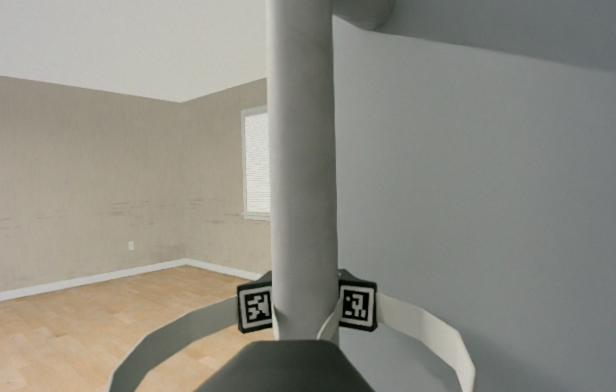

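Request:
move(
  blocking=false,
  r2={"base":{"translate_m":0.2,"strafe_m":0.055},"joints":{"wrist_yaw_rad":0.77},"speeds":{"wrist_yaw_rad":0.095},"pace":"slow","contact_limits":{"translate_m":0.3}},
  cameras=[],
)

Request:
wait(
  seconds=6,
  cameras=["r2_head_camera","r2_wrist_camera"],
)

Scene clock: 1174.67 s.
move: r2 moving
r1: as last shown
r1.lidar_m: 0.71 0.77 1.22 1.13 1.20 0.85 0.79 0.87 1.25 1.61 1.68 2.60
r1.servo_current: wrist_yaw_rad=59(59) wrist_pitch_rad=46(52) wrist_roll_rad=46(52) gripper_m=39(52)
r1.wrist_depth_mm: - - - - - 1708 1182 / - - - - - 1661 1229 / - - - - - 1708 1205 / - - - - - 1808 1160 / - - 917 554 580 569 564 / - 214 759 569 200 205 580 / - - 820 146 - - -
r2.base_odometry: x=-2.557 y=+0.026 heading=-2.982
r2.turned_by_wheels: +0.001
r2.turned_by_imu: +0.002
r2.base_tilt: forward=-0.6 right=+0.1
r2.lidar_m: 0.47 0.43 3.78 4.90 3.13 1.68 1.41 1.37 1.12 0.94 0.92 0.60
r2.base_status: translate_m moving; strafe_m moving
r2.joint_positions: lift_m=+0.960 arm_m=+0.050 wrist_yaw_rad=+0.942 wrist_pitch_rad=+0.001 wrist_roll_rad=+0.000 gripper_m=-0.029
r2.joint_status: wrist_yaw_rad moving
r2.measured_speeds: translate_m=+0.048 strafe_m=+0.013 rotate_rad=+0.002 lift_m=+0.000 arm_m=+0.000 wrist_yaw_rad=-0.058 wrist_pitch_rad=+0.000 wrist_roll_rad=+0.000
r2.motor_effort: lift_m=+20(20) arm_m=-8(8) wheel_0=+12(12) wheel_1=+7(7) wheel_2=-3(4)
r2.servo_current: wrist_yaw_rad=130(156) wrist_pitch_rad=46(52) wrist_roll_rad=39(52) gripper_m=85(91)
r2.contact_limits: translate_m 0.3
r2.hand_pose: x=+0.4615 y=+0.1817 z=+1.1377 quat_wxyz=(+0.891, +0.000, +0.000, +0.454) (m; r2's base frame)
r2.wrist_depth_mm: - - - 162 210 179 - / - - - 162 213 180 - / - - - 163 218 185 163 / - - - 167 216 179 164 / - - - 165 218 183 168 / - - 186 166 181 185 166 / - - - - 215 177 -
pictures: none
No camera images: "cameras" was empty.

Scene clock: 1176.53 s.
earlier move: r2 contact_stop
r1.base_odometry: x=-1.475 y=+2.852 heading=-0.811
r1.turned_by_wheels: +0.000
r1.turned_by_imu: +0.000
r1.base_tilt: forward=-1.6 right=+1.3
r1.lidar_m: 0.70 0.76 1.21 1.15 1.22 0.89 0.78 0.86 1.22 1.62 1.68 2.60
r1.base_status: not commanded
r1.joint_positions: lift_m=+0.686 arm_m=+0.000 wrist_yaw_rad=+0.002 wrist_pitch_rad=+0.006 wrist_roll_rad=+1.569 gripper_m=+0.125
r1.joint_status: not commanded
r1.measured_speeds: all 0
r1.motor_effort: lift_m=+17(17) arm_m=-4(4) wheel_0=-2(2) wheel_1=-1(1) wheel_2=+0(0)
r1.servo_current: wrist_yaw_rad=52(65) wrist_pitch_rad=52(59) wrist_roll_rad=46(78) gripper_m=39(52)
r1.hand_pose: x=+0.4595 y=-0.0868 z=+0.8625 quat_wxyz=(+0.708, +0.707, +0.003, -0.002) (m; r1's base frame)
r1.wrist_depth_mm: - - - - - 1661 1229 / - - - - - 1708 1205 / - - - - - 1708 1229 / - - - - - 1708 1160 / - - 891 564 580 564 559 / - 213 759 564 200 205 569 / - - 831 146 - - -
r2.base_odometry: x=-2.647 y=-0.024 heading=-2.892
r2.turned_by_wheels: +0.090
r2.turned_by_imu: +0.090
r2.base_tilt: forward=-0.6 right=+0.1
r2.lidar_m: 0.43 0.53 3.85 4.89 2.82 1.73 1.49 1.49 1.05 0.93 0.77 0.55
r2.base_status: translate_m contact_stop (by the wheels' count: +0.110 of +0.200); strafe_m contact_stop (by the wheels' count: +0.038 of +0.055)
r2.joint_positions: lift_m=+0.960 arm_m=+0.050 wrist_yaw_rad=+0.773 wrist_pitch_rad=+0.001 wrist_roll_rad=+0.000 gripper_m=-0.029
r2.joint_status: all done
r2.measured_speeds: all 0
r2.on_its_own: the wheels are slack since a contact_stop
r2.motor_effort: lift_m=+20(20) arm_m=-7(8) wheel_0=+0(22) wheel_1=+0(10) wheel_2=-1(4)
r2.servo_current: wrist_yaw_rad=39(566) wrist_pitch_rad=39(52) wrist_roll_rad=46(59) gripper_m=85(91)
r2.contact_limits: translate_m 0.3
r2.hand_pose: x=+0.4886 y=+0.1387 z=+1.1377 quat_wxyz=(+0.926, +0.000, +0.000, +0.377) (m; r2's base frame)
r2.wrist_depth_mm: - - - 163 208 180 - / - - - 163 216 182 - / - - - 165 223 187 164 / - - - 164 220 185 164 / - - - 167 220 185 166 / - - 184 168 179 182 167 / - - - - 217 178 -
wait: 1.87 of 6 s (r2 has come to rest)
pictures: r2_head_camera, r2_wrist_camera
Images, in order (width x height): r2_head_camera 420x560, r2_wrist_camera 616x392.

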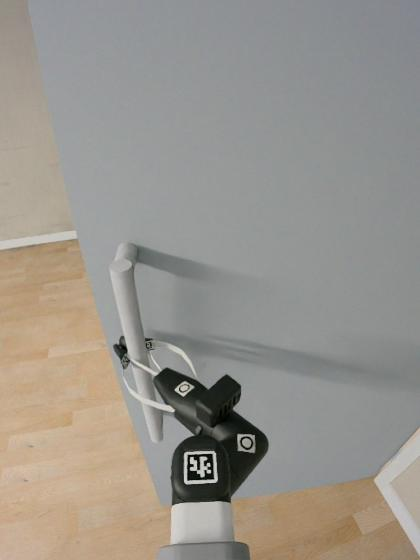

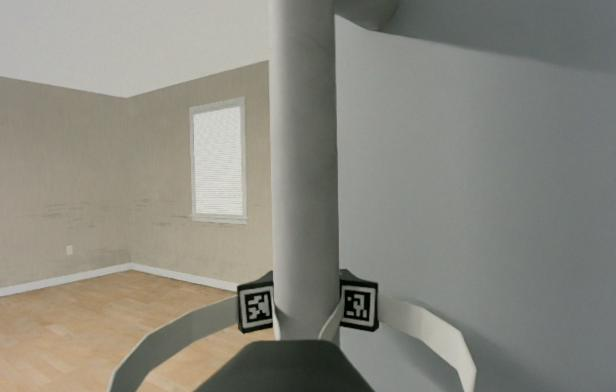

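Request:
move(
  blocking=false,
  r2={"base":{"translate_m":0.26,"strafe_m":0.01},"joints":{"wrist_yaw_rad":0.511},"speeds":{"wrist_yaw_rad":0.095},"pace":"slow"},
  cameras=[],
)

Request:
wait(
  seconds=6,
  cameras=["r2_head_camera"],
)

Scene clock: 1190.13 s.
move: r2 moving
r1: as last shown
r1.lidar_m: 0.71 0.76 1.20 1.15 1.19 0.85 0.77 0.88 1.24 1.61 1.68 2.59
r1.motor_effort: lift_m=+17(17) arm_m=-4(4) wheel_0=-1(2) wheel_1=-1(1) wheel_2=+0(0)
r1.servo_current: wrist_yaw_rad=52(72) wrist_pitch_rad=46(59) wrist_roll_rad=33(65) gripper_m=46(46)
r1.wrist_depth_mm: - - - - - 1661 1205 / - - - - - 1708 1205 / - - - - - 1756 1205 / - - - - - 1756 1160 / - - 891 559 580 564 559 / - 214 768 559 200 205 574 / - - 809 146 - - -
r2.base_odometry: x=-2.659 y=-0.028 heading=-2.891
r2.turned_by_wheels: +0.001
r2.turned_by_imu: +0.001
r2.base_tilt: forward=-0.7 right=+0.1
r2.lidar_m: 0.44 0.53 3.84 4.89 2.90 1.75 1.52 1.51 1.08 0.92 0.79 0.53
r2.base_status: translate_m moving; strafe_m moving
r2.joint_positions: lift_m=+0.960 arm_m=+0.050 wrist_yaw_rad=+0.743 wrist_pitch_rad=+0.001 wrist_roll_rad=+0.000 gripper_m=-0.029
r2.joint_status: wrist_yaw_rad moving
r2.measured_speeds: translate_m=+0.049 strafe_m=+0.002 rotate_rad=-0.001 lift_m=+0.000 arm_m=+0.000 wrist_yaw_rad=-0.054 wrist_pitch_rad=+0.000 wrist_roll_rad=+0.000
r2.motor_effort: lift_m=+20(20) arm_m=-7(7) wheel_0=+8(12) wheel_1=+5(6) wheel_2=-4(6)
r2.servo_current: wrist_yaw_rad=65(78) wrist_pitch_rad=46(46) wrist_roll_rad=39(52) gripper_m=78(91)
r2.hand_pose: x=+0.4926 y=+0.1308 z=+1.1377 quat_wxyz=(+0.932, +0.000, +0.000, +0.363) (m; r2's base frame)
r2.wrist_depth_mm: - - - 162 208 179 - / - - - 162 214 180 - / - - - 164 216 186 163 / - - - 166 218 179 163 / - - - 167 219 183 168 / - - 186 167 180 184 164 / - - - - 215 - -
pictures: none
No camera images: "cameras" was empty.

Scene clock: 1193.53 s.
earlier move: r2 off_target
r1.base_odometry: x=-1.475 y=+2.852 heading=-0.811
r1.turned_by_wheels: +0.000
r1.turned_by_imu: +0.000
r1.base_tilt: forward=-1.6 right=+1.3
r1.lidar_m: 0.72 0.77 1.23 1.16 1.20 0.88 0.78 0.87 1.24 1.61 1.67 2.60
r1.base_status: not commanded
r1.joint_positions: lift_m=+0.686 arm_m=+0.000 wrist_yaw_rad=+0.002 wrist_pitch_rad=+0.006 wrist_roll_rad=+1.569 gripper_m=+0.125
r1.joint_status: not commanded
r1.measured_speeds: all 0
r1.motor_effort: lift_m=+17(17) arm_m=-4(4) wheel_0=-2(2) wheel_1=-1(1) wheel_2=+0(0)
r1.servo_current: wrist_yaw_rad=33(72) wrist_pitch_rad=52(65) wrist_roll_rad=65(65) gripper_m=39(46)
r1.hand_pose: x=+0.4595 y=-0.0868 z=+0.8625 quat_wxyz=(+0.708, +0.707, +0.003, -0.002) (m; r1's base frame)
r1.wrist_depth_mm: - - - - - 1756 1205 / - - - - - 1756 1229 / - - - - - 1708 1229 / - - - - - 1708 1160 / - - 904 559 585 559 559 / - 213 759 559 200 205 574 / - - 820 146 - - -
r2.base_odometry: x=-2.896 y=-0.099 heading=-2.891
r2.turned_by_wheels: +0.001
r2.turned_by_imu: +0.037
r2.base_tilt: forward=-0.7 right=+0.0
r2.lidar_m: 0.43 2.99 3.64 4.92 3.16 2.01 1.76 1.59 1.00 0.87 0.56 0.48
r2.base_status: done
r2.joint_positions: lift_m=+0.960 arm_m=+0.050 wrist_yaw_rad=+0.539 wrist_pitch_rad=+0.001 wrist_roll_rad=+0.000 gripper_m=-0.029
r2.joint_status: wrist_yaw_rad off_target (ended at +0.539, target +0.511)
r2.measured_speeds: all 0
r2.on_its_own: wrist_yaw_rad is at rest, and its servo_current (182 mA) is outside its rest range (0 to 104 mA)
r2.motor_effort: lift_m=+20(20) arm_m=-7(8) wheel_0=+12(25) wheel_1=+2(9) wheel_2=+7(11)
r2.servo_current: wrist_yaw_rad=182(598) wrist_pitch_rad=39(46) wrist_roll_rad=52(65) gripper_m=85(98)
r2.hand_pose: x=+0.5135 y=+0.0729 z=+1.1377 quat_wxyz=(+0.964, +0.000, +0.001, +0.266) (m; r2's base frame)
r2.wrist_depth_mm: - - - 163 205 170 - / - - - 164 210 171 154 / - - - 165 219 176 - / - - - 167 214 174 - / - - - 166 216 174 156 / - - 186 167 181 175 - / - - - - 211 171 -
wait: 3.40 of 6 s (r2 has come to rest)
pictures: r2_head_camera
Images, in order (width x height): r2_head_camera 420x560.

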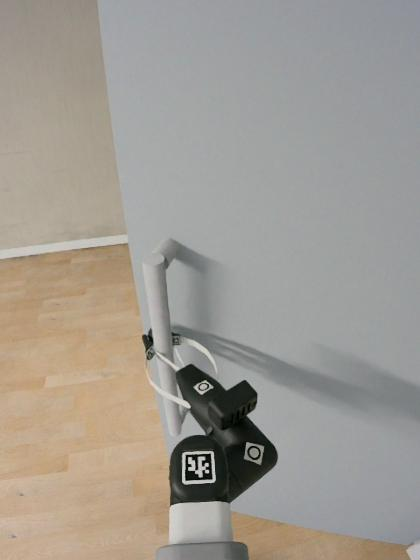

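Request:
move(
  blocking=false,
  r2={"base":{"translate_m":0.255,"strafe_m":-0.05},"joints":{"wrist_yaw_rad":0.30},"speeds":{"wrist_yaw_rad":0.08},"pace":"slow"},
  cameras=[],
)

Request:
wait(
  seconds=6,
  cameras=["r2_head_camera"],
)

Scene clock: 1204.77 s.
move: r2 moving
r1: as last shown
r1.base_tilt: forward=-1.6 right=+1.2
r1.lidar_m: 0.70 0.77 1.22 1.16 1.20 0.89 0.78 0.87 1.26 1.60 1.68 2.59
r1.motor_effort: lift_m=+17(17) arm_m=-4(4) wheel_0=-1(2) wheel_1=-1(1) wheel_2=+0(0)
r1.servo_current: wrist_yaw_rad=46(59) wrist_pitch_rad=52(52) wrist_roll_rad=59(65) gripper_m=46(46)
r1.wrist_depth_mm: - - - - - 1661 1182 / - - - - - 1756 1182 / - - - - - 1756 1205 / - - - - - 1708 1182 / - - 904 559 - 564 569 / - 213 759 564 200 206 574 / - - 842 146 - - -
r2.base_odometry: x=-2.909 y=-0.099 heading=-2.888
r2.turned_by_wheels: +0.002
r2.turned_by_imu: +0.003
r2.base_tilt: forward=-0.6 right=+0.0
r2.lidar_m: 0.46 2.99 3.63 4.91 3.20 2.00 1.77 1.59 1.01 0.86 0.53 0.48
r2.base_status: translate_m moving; strafe_m moving
r2.joint_positions: lift_m=+0.960 arm_m=+0.050 wrist_yaw_rad=+0.514 wrist_pitch_rad=+0.001 wrist_roll_rad=+0.000 gripper_m=-0.029
r2.joint_status: wrist_yaw_rad moving
r2.measured_speeds: translate_m=+0.049 strafe_m=-0.010 rotate_rad=+0.003 lift_m=+0.000 arm_m=+0.000 wrist_yaw_rad=-0.048 wrist_pitch_rad=+0.000 wrist_roll_rad=+0.000
r2.motor_effort: lift_m=+20(20) arm_m=-7(8) wheel_0=+15(18) wheel_1=+4(4) wheel_2=+6(6)
r2.servo_current: wrist_yaw_rad=293(312) wrist_pitch_rad=39(46) wrist_roll_rad=33(52) gripper_m=85(91)
r2.hand_pose: x=+0.5152 y=+0.0658 z=+1.1377 quat_wxyz=(+0.967, +0.000, +0.001, +0.254) (m; r2's base frame)
r2.wrist_depth_mm: - - - 165 206 172 - / - - - 165 208 169 - / - - - 165 216 176 - / - - - 167 213 176 - / - - - 167 213 173 155 / - - 187 168 181 174 156 / - - - - 209 160 -
pictures: none
No camera images: "cameras" was empty.

Scene clock: 1208.13 s.
earlier move: r2 done
r1.base_odometry: x=-1.475 y=+2.852 heading=-0.811
r1.turned_by_wheels: +0.000
r1.turned_by_imu: +0.000
r1.base_tilt: forward=-1.6 right=+1.3
r1.lidar_m: 0.71 0.77 1.20 1.15 1.20 0.89 0.78 0.87 1.25 1.59 1.67 2.59
r1.base_status: not commanded
r1.joint_positions: lift_m=+0.686 arm_m=+0.000 wrist_yaw_rad=+0.002 wrist_pitch_rad=+0.006 wrist_roll_rad=+1.569 gripper_m=+0.125
r1.joint_status: not commanded
r1.measured_speeds: all 0
r1.motor_effort: lift_m=+17(17) arm_m=-4(4) wheel_0=-2(2) wheel_1=-1(1) wheel_2=+0(0)
r1.servo_current: wrist_yaw_rad=46(65) wrist_pitch_rad=46(59) wrist_roll_rad=65(65) gripper_m=46(52)
r1.hand_pose: x=+0.4595 y=-0.0868 z=+0.8625 quat_wxyz=(+0.708, +0.707, +0.003, -0.002) (m; r1's base frame)
r1.wrist_depth_mm: - - - - - 1756 1205 / - - - - - 1708 1229 / - - - - - 1756 1255 / - - - - - 1756 1160 / - - 917 554 - 569 569 / - 213 759 559 200 206 574 / - - 809 146 - - -
r2.base_odometry: x=-3.156 y=-0.114 heading=-2.890
r2.turned_by_wheels: -0.001
r2.turned_by_imu: +0.010
r2.base_tilt: forward=-0.6 right=+0.1
r2.lidar_m: 0.45 2.75 3.39 5.01 3.58 2.22 2.01 1.36 0.86 0.62 0.46 0.44
r2.base_status: done
r2.joint_positions: lift_m=+0.960 arm_m=+0.050 wrist_yaw_rad=+0.315 wrist_pitch_rad=+0.001 wrist_roll_rad=+0.000 gripper_m=-0.029
r2.joint_status: all done
r2.measured_speeds: all 0
r2.motor_effort: lift_m=+20(20) arm_m=-7(8) wheel_0=+3(21) wheel_1=+1(7) wheel_2=+5(9)
r2.servo_current: wrist_yaw_rad=91(520) wrist_pitch_rad=39(46) wrist_roll_rad=59(59) gripper_m=85(91)
r2.hand_pose: x=+0.5224 y=+0.0061 z=+1.1377 quat_wxyz=(+0.988, +0.000, +0.001, +0.157) (m; r2's base frame)
r2.wrist_depth_mm: - - - 162 205 172 - / - - - 163 212 169 - / - - - 165 215 175 - / - - - 167 217 176 - / - - - 167 226 172 153 / - - 186 167 180 173 153 / - - - - 213 158 -
wait: 3.37 of 6 s (r2 has come to rest)
pictures: r2_head_camera
Images, in order (width x height): r2_head_camera 420x560.

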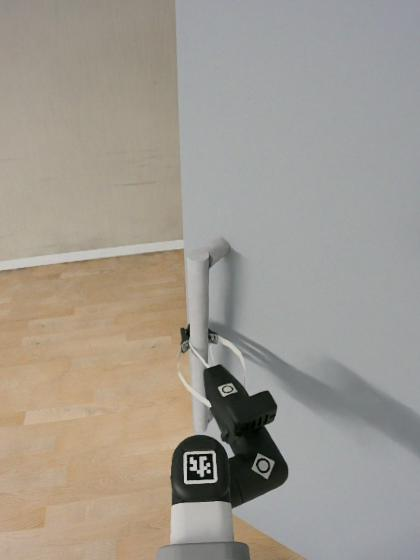

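Request:
move(
  blocking=false,
  r2={"base":{"translate_m":0.237,"strafe_m":-0.107},"joints":{"wrist_yaw_rad":0.07},"speeds":{"wrist_yaw_rad":0.085},"pace":"slow"},
  cameras=[],
)

Request:
wait(
  seconds=6,
  cameras=["r2_head_camera","r2_head_right_camera"],
)

Scene clock: 1214.90 s.
move: r2 moving
r1: as last shown
r1.base_tilt: forward=-1.5 right=+1.2
r1.lidar_m: 0.70 0.77 1.20 1.15 1.20 0.87 0.80 0.86 1.23 1.61 1.67 2.60
r1.servo_current: wrist_yaw_rad=65(65) wrist_pitch_rad=52(52) wrist_roll_rad=65(65) gripper_m=39(52)
r1.wrist_depth_mm: - - - - - 1708 1182 / - - - - - 1756 1255 / - - - - - 1808 1229 / - - - - - 1808 1182 / - - 917 559 - 564 569 / - 213 768 564 201 205 569 / - - 831 146 - - -
r2.base_odometry: x=-3.169 y=-0.112 heading=-2.889
r2.turned_by_wheels: +0.001
r2.turned_by_imu: +0.002
r2.base_tilt: forward=-0.6 right=+0.1
r2.lidar_m: 0.43 2.75 3.37 5.04 3.57 2.26 2.02 1.39 0.88 0.59 0.43 0.43
r2.base_status: translate_m moving; strafe_m moving
r2.joint_positions: lift_m=+0.960 arm_m=+0.050 wrist_yaw_rad=+0.288 wrist_pitch_rad=+0.001 wrist_roll_rad=+0.000 gripper_m=-0.029
r2.joint_status: wrist_yaw_rad moving
r2.measured_speeds: translate_m=+0.048 strafe_m=-0.022 rotate_rad=+0.002 lift_m=+0.000 arm_m=+0.000 wrist_yaw_rad=-0.068 wrist_pitch_rad=+0.000 wrist_roll_rad=+0.000
r2.motor_effort: lift_m=+20(20) arm_m=-7(8) wheel_0=+10(10) wheel_1=+3(4) wheel_2=+1(3)
r2.servo_current: wrist_yaw_rad=182(182) wrist_pitch_rad=39(46) wrist_roll_rad=52(52) gripper_m=85(91)
r2.hand_pose: x=+0.5225 y=-0.0019 z=+1.1377 quat_wxyz=(+0.990, +0.000, +0.001, +0.143) (m; r2's base frame)
r2.wrist_depth_mm: - - - 163 206 170 - / - - - 164 210 167 - / - - - 164 220 174 146 / - - - 167 215 175 147 / - - - 166 216 170 151 / - - 186 167 181 171 152 / - - - - 210 - -
pictures: none
No camera images: "cameras" was empty.

Scene clock: 1218.20 s.
earlier move: r2 done
r1.base_odometry: x=-1.475 y=+2.852 heading=-0.811
r1.turned_by_wheels: +0.000
r1.turned_by_imu: +0.000
r1.base_tilt: forward=-1.6 right=+1.3
r1.lidar_m: 0.70 0.75 1.19 1.15 1.23 0.87 0.77 0.86 1.24 1.62 1.69 2.55
r1.base_status: not commanded
r1.joint_positions: lift_m=+0.686 arm_m=+0.000 wrist_yaw_rad=+0.002 wrist_pitch_rad=+0.006 wrist_roll_rad=+1.569 gripper_m=+0.125
r1.joint_status: not commanded
r1.measured_speeds: all 0
r1.motor_effort: lift_m=+17(17) arm_m=-4(5) wheel_0=-2(2) wheel_1=-1(1) wheel_2=+0(0)
r1.servo_current: wrist_yaw_rad=33(65) wrist_pitch_rad=39(59) wrist_roll_rad=46(65) gripper_m=39(52)
r1.hand_pose: x=+0.4595 y=-0.0868 z=+0.8625 quat_wxyz=(+0.708, +0.707, +0.003, -0.002) (m; r1's base frame)
r1.wrist_depth_mm: - - - - - 1756 1205 / - - - - - 1756 1205 / - - - - - 1756 1205 / - - - - - 1756 1160 / - - 904 559 - 559 564 / - 214 759 559 200 205 574 / - - 820 146 - - -
r2.base_odometry: x=-3.412 y=-0.070 heading=-2.891
r2.turned_by_wheels: -0.002
r2.turned_by_imu: +0.000
r2.base_tilt: forward=-0.6 right=+0.1
r2.lidar_m: 0.46 2.54 3.10 5.16 3.92 2.50 2.23 1.17 0.69 0.43 0.40 0.41
r2.base_status: done
r2.joint_positions: lift_m=+0.960 arm_m=+0.050 wrist_yaw_rad=+0.065 wrist_pitch_rad=+0.001 wrist_roll_rad=+0.000 gripper_m=-0.029
r2.joint_status: all done
r2.measured_speeds: all 0
r2.motor_effort: lift_m=+20(20) arm_m=-7(8) wheel_0=-10(12) wheel_1=+0(5) wheel_2=-4(6)
r2.servo_current: wrist_yaw_rad=52(247) wrist_pitch_rad=39(46) wrist_roll_rad=46(59) gripper_m=85(91)
r2.hand_pose: x=+0.5146 y=-0.0685 z=+1.1377 quat_wxyz=(+0.999, +0.000, +0.001, +0.032) (m; r2's base frame)
r2.wrist_depth_mm: - - - 167 206 176 - / - - - 163 220 174 - / - - - 165 223 175 - / - - - 165 224 175 - / - - - 167 224 176 156 / - - - 167 179 171 156 / - - - - 220 161 -
wait: 3.30 of 6 s (r2 has come to rest)
pictures: r2_head_camera, r2_head_right_camera
Images, in order (width x height): r2_head_camera 420x560, r2_head_right_camera 420x672.

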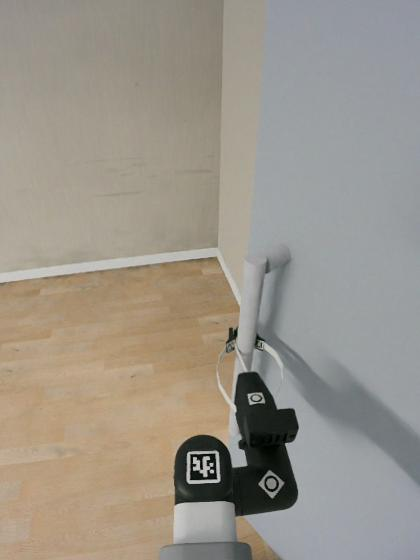

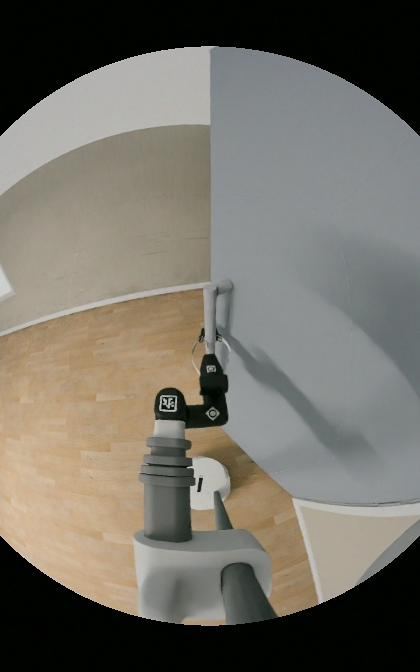

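Request:
move(
  blocking=false,
  r2={"base":{"translate_m":0.203,"strafe_m":-0.163},"joints":{"wrist_yaw_rad":-0.18},"speeds":{"wrist_yaw_rad":0.09},"pace":"slow"},
  cameras=[],
)

Request:
wait(
  seconds=6,
  cameras=["r2_head_camera","r2_head_right_camera","r1_head_right_camera"],
)

Scene clock: 1228.97 s.
move: r2 moving
r1: as last shown
r1.lidar_m: 0.70 0.77 1.22 1.15 1.20 0.88 0.78 0.88 1.21 1.59 1.69 2.54
r1.motor_effort: lift_m=+17(17) arm_m=-4(4) wheel_0=-2(2) wheel_1=-1(1) wheel_2=+0(0)
r1.servo_current: wrist_yaw_rad=46(59) wrist_pitch_rad=59(59) wrist_roll_rad=59(59) gripper_m=39(52)
r1.wrist_depth_mm: - - - - - 1756 1205 / - - - - - 1708 1205 / - - - - - 1808 1205 / - - - - - 1756 1182 / - - 917 559 - 559 569 / - 213 768 569 200 205 569 / - - 820 146 - - -
r2.base_odometry: x=-3.424 y=-0.064 heading=-2.892
r2.turned_by_wheels: -0.001
r2.turned_by_imu: -0.001
r2.base_tilt: forward=-0.7 right=+0.1
r2.lidar_m: 0.44 2.52 3.10 5.15 3.94 2.49 2.24 1.10 0.67 0.44 0.39 0.39
r2.base_status: translate_m moving; strafe_m moving
r2.joint_positions: lift_m=+0.960 arm_m=+0.050 wrist_yaw_rad=+0.031 wrist_pitch_rad=+0.001 wrist_roll_rad=+0.000 gripper_m=-0.029
r2.joint_status: wrist_yaw_rad moving
r2.measured_speeds: translate_m=+0.041 strafe_m=-0.033 rotate_rad=-0.001 lift_m=+0.000 arm_m=+0.000 wrist_yaw_rad=-0.080 wrist_pitch_rad=+0.000 wrist_roll_rad=+0.000
r2.motor_effort: lift_m=+20(20) arm_m=-7(8) wheel_0=-4(10) wheel_1=-9(9) wheel_2=-7(8)
r2.servo_current: wrist_yaw_rad=72(78) wrist_pitch_rad=46(46) wrist_roll_rad=46(59) gripper_m=91(91)
r2.hand_pose: x=+0.5121 y=-0.0785 z=+1.1377 quat_wxyz=(+1.000, +0.000, +0.001, +0.015) (m; r2's base frame)
r2.wrist_depth_mm: - - - 164 208 174 - / - - - 162 217 171 - / - - - 166 227 177 - / - - - 164 230 174 - / - - - 167 222 174 154 / - - 185 167 181 175 155 / - - - - 216 160 -
pictures: none
No camera images: "cameras" was empty.

Scene clock: 1232.30 s.
earlier move: r2 done
r1.base_odometry: x=-1.475 y=+2.852 heading=-0.811
r1.turned_by_wheels: +0.000
r1.turned_by_imu: +0.000
r1.base_tilt: forward=-1.6 right=+1.3
r1.lidar_m: 0.69 0.76 1.21 1.13 1.22 0.87 0.80 0.85 1.20 1.61 1.67 2.47
r1.base_status: not commanded
r1.joint_positions: lift_m=+0.686 arm_m=+0.000 wrist_yaw_rad=+0.002 wrist_pitch_rad=+0.006 wrist_roll_rad=+1.569 gripper_m=+0.125
r1.joint_status: not commanded
r1.measured_speeds: all 0
r1.motor_effort: lift_m=+17(17) arm_m=-4(4) wheel_0=-2(2) wheel_1=-1(1) wheel_2=+0(0)
r1.servo_current: wrist_yaw_rad=46(72) wrist_pitch_rad=52(59) wrist_roll_rad=39(65) gripper_m=39(52)
r1.hand_pose: x=+0.4595 y=-0.0868 z=+0.8625 quat_wxyz=(+0.708, +0.707, +0.003, -0.002) (m; r1's base frame)
r1.wrist_depth_mm: - - - - - 1708 1182 / - - - - - 1708 1229 / - - - - - 1708 1229 / - - - - - 1756 1182 / - - 904 554 - 569 569 / - 214 768 569 200 205 574 / - - 809 146 - - -
r2.base_odometry: x=-3.649 y=+0.039 heading=-2.893
r2.turned_by_wheels: -0.001
r2.turned_by_imu: -0.026
r2.base_tilt: forward=-0.7 right=+0.1
r2.lidar_m: 1.02 2.37 2.81 5.31 4.41 2.75 2.38 0.82 0.42 0.34 0.33 0.38
r2.base_status: done
r2.joint_positions: lift_m=+0.960 arm_m=+0.050 wrist_yaw_rad=-0.194 wrist_pitch_rad=+0.001 wrist_roll_rad=+0.000 gripper_m=-0.029
r2.joint_status: all done
r2.measured_speeds: all 0
r2.motor_effort: lift_m=+20(20) arm_m=-3(8) wheel_0=-11(12) wheel_1=-6(10) wheel_2=-12(20)
r2.servo_current: wrist_yaw_rad=78(104) wrist_pitch_rad=39(52) wrist_roll_rad=39(59) gripper_m=85(91)
r2.hand_pose: x=+0.4870 y=-0.1414 z=+1.1377 quat_wxyz=(+0.995, +0.000, +0.001, -0.097) (m; r2's base frame)
r2.wrist_depth_mm: - - - 149 199 172 - / - - - 151 207 169 - / - - - 151 210 176 147 / - - - 152 204 177 - / - - - 153 212 172 152 / - - 183 155 178 167 153 / - - 158 - 207 168 -
wait: 3.33 of 6 s (r2 has come to rest)
pictures: r1_head_right_camera, r2_head_camera, r2_head_right_camera
Images, in order (width x height): r1_head_right_camera 420x672, r2_head_camera 420x560, r2_head_right_camera 420x672.

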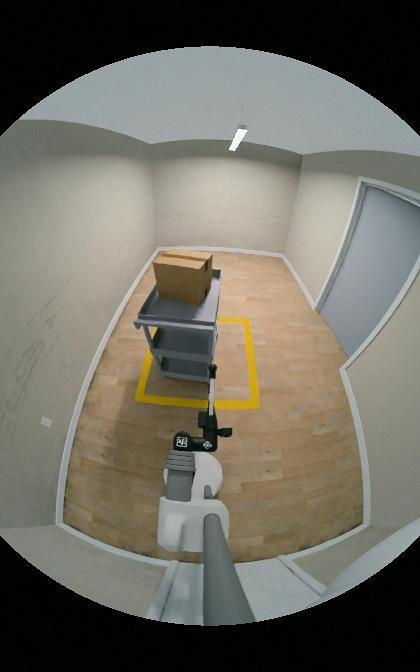

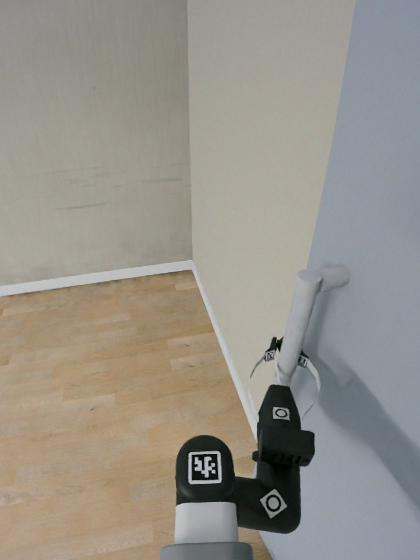

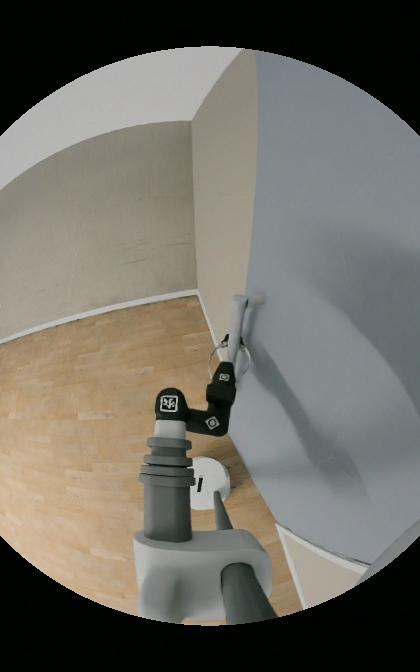

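Request:
zoom_image(
  camera="r2_head_right_camera",
  region=[160, 260, 400, 600],
)

Request:
zoom_image(
  camera="r1_head_right_camera",
  region=[300, 160, 420, 380],
)

Scaled by 1.482 from the camera's 420x672 image, which has a finer 600x960 frame.

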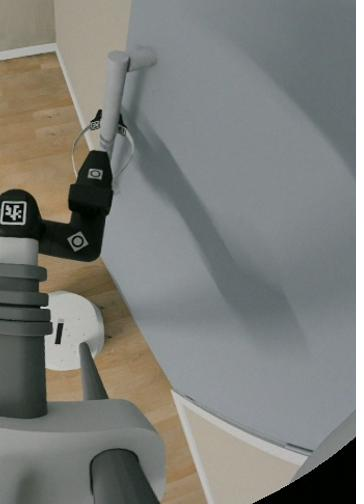

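Scaled by 2.291 from the camera's 420x672 image, which has a finer 600x960 frame.

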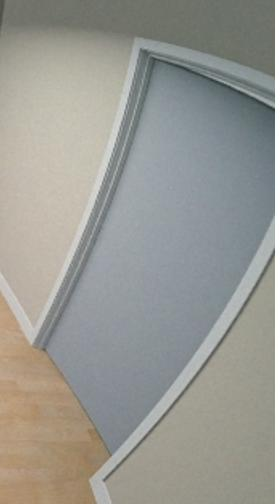

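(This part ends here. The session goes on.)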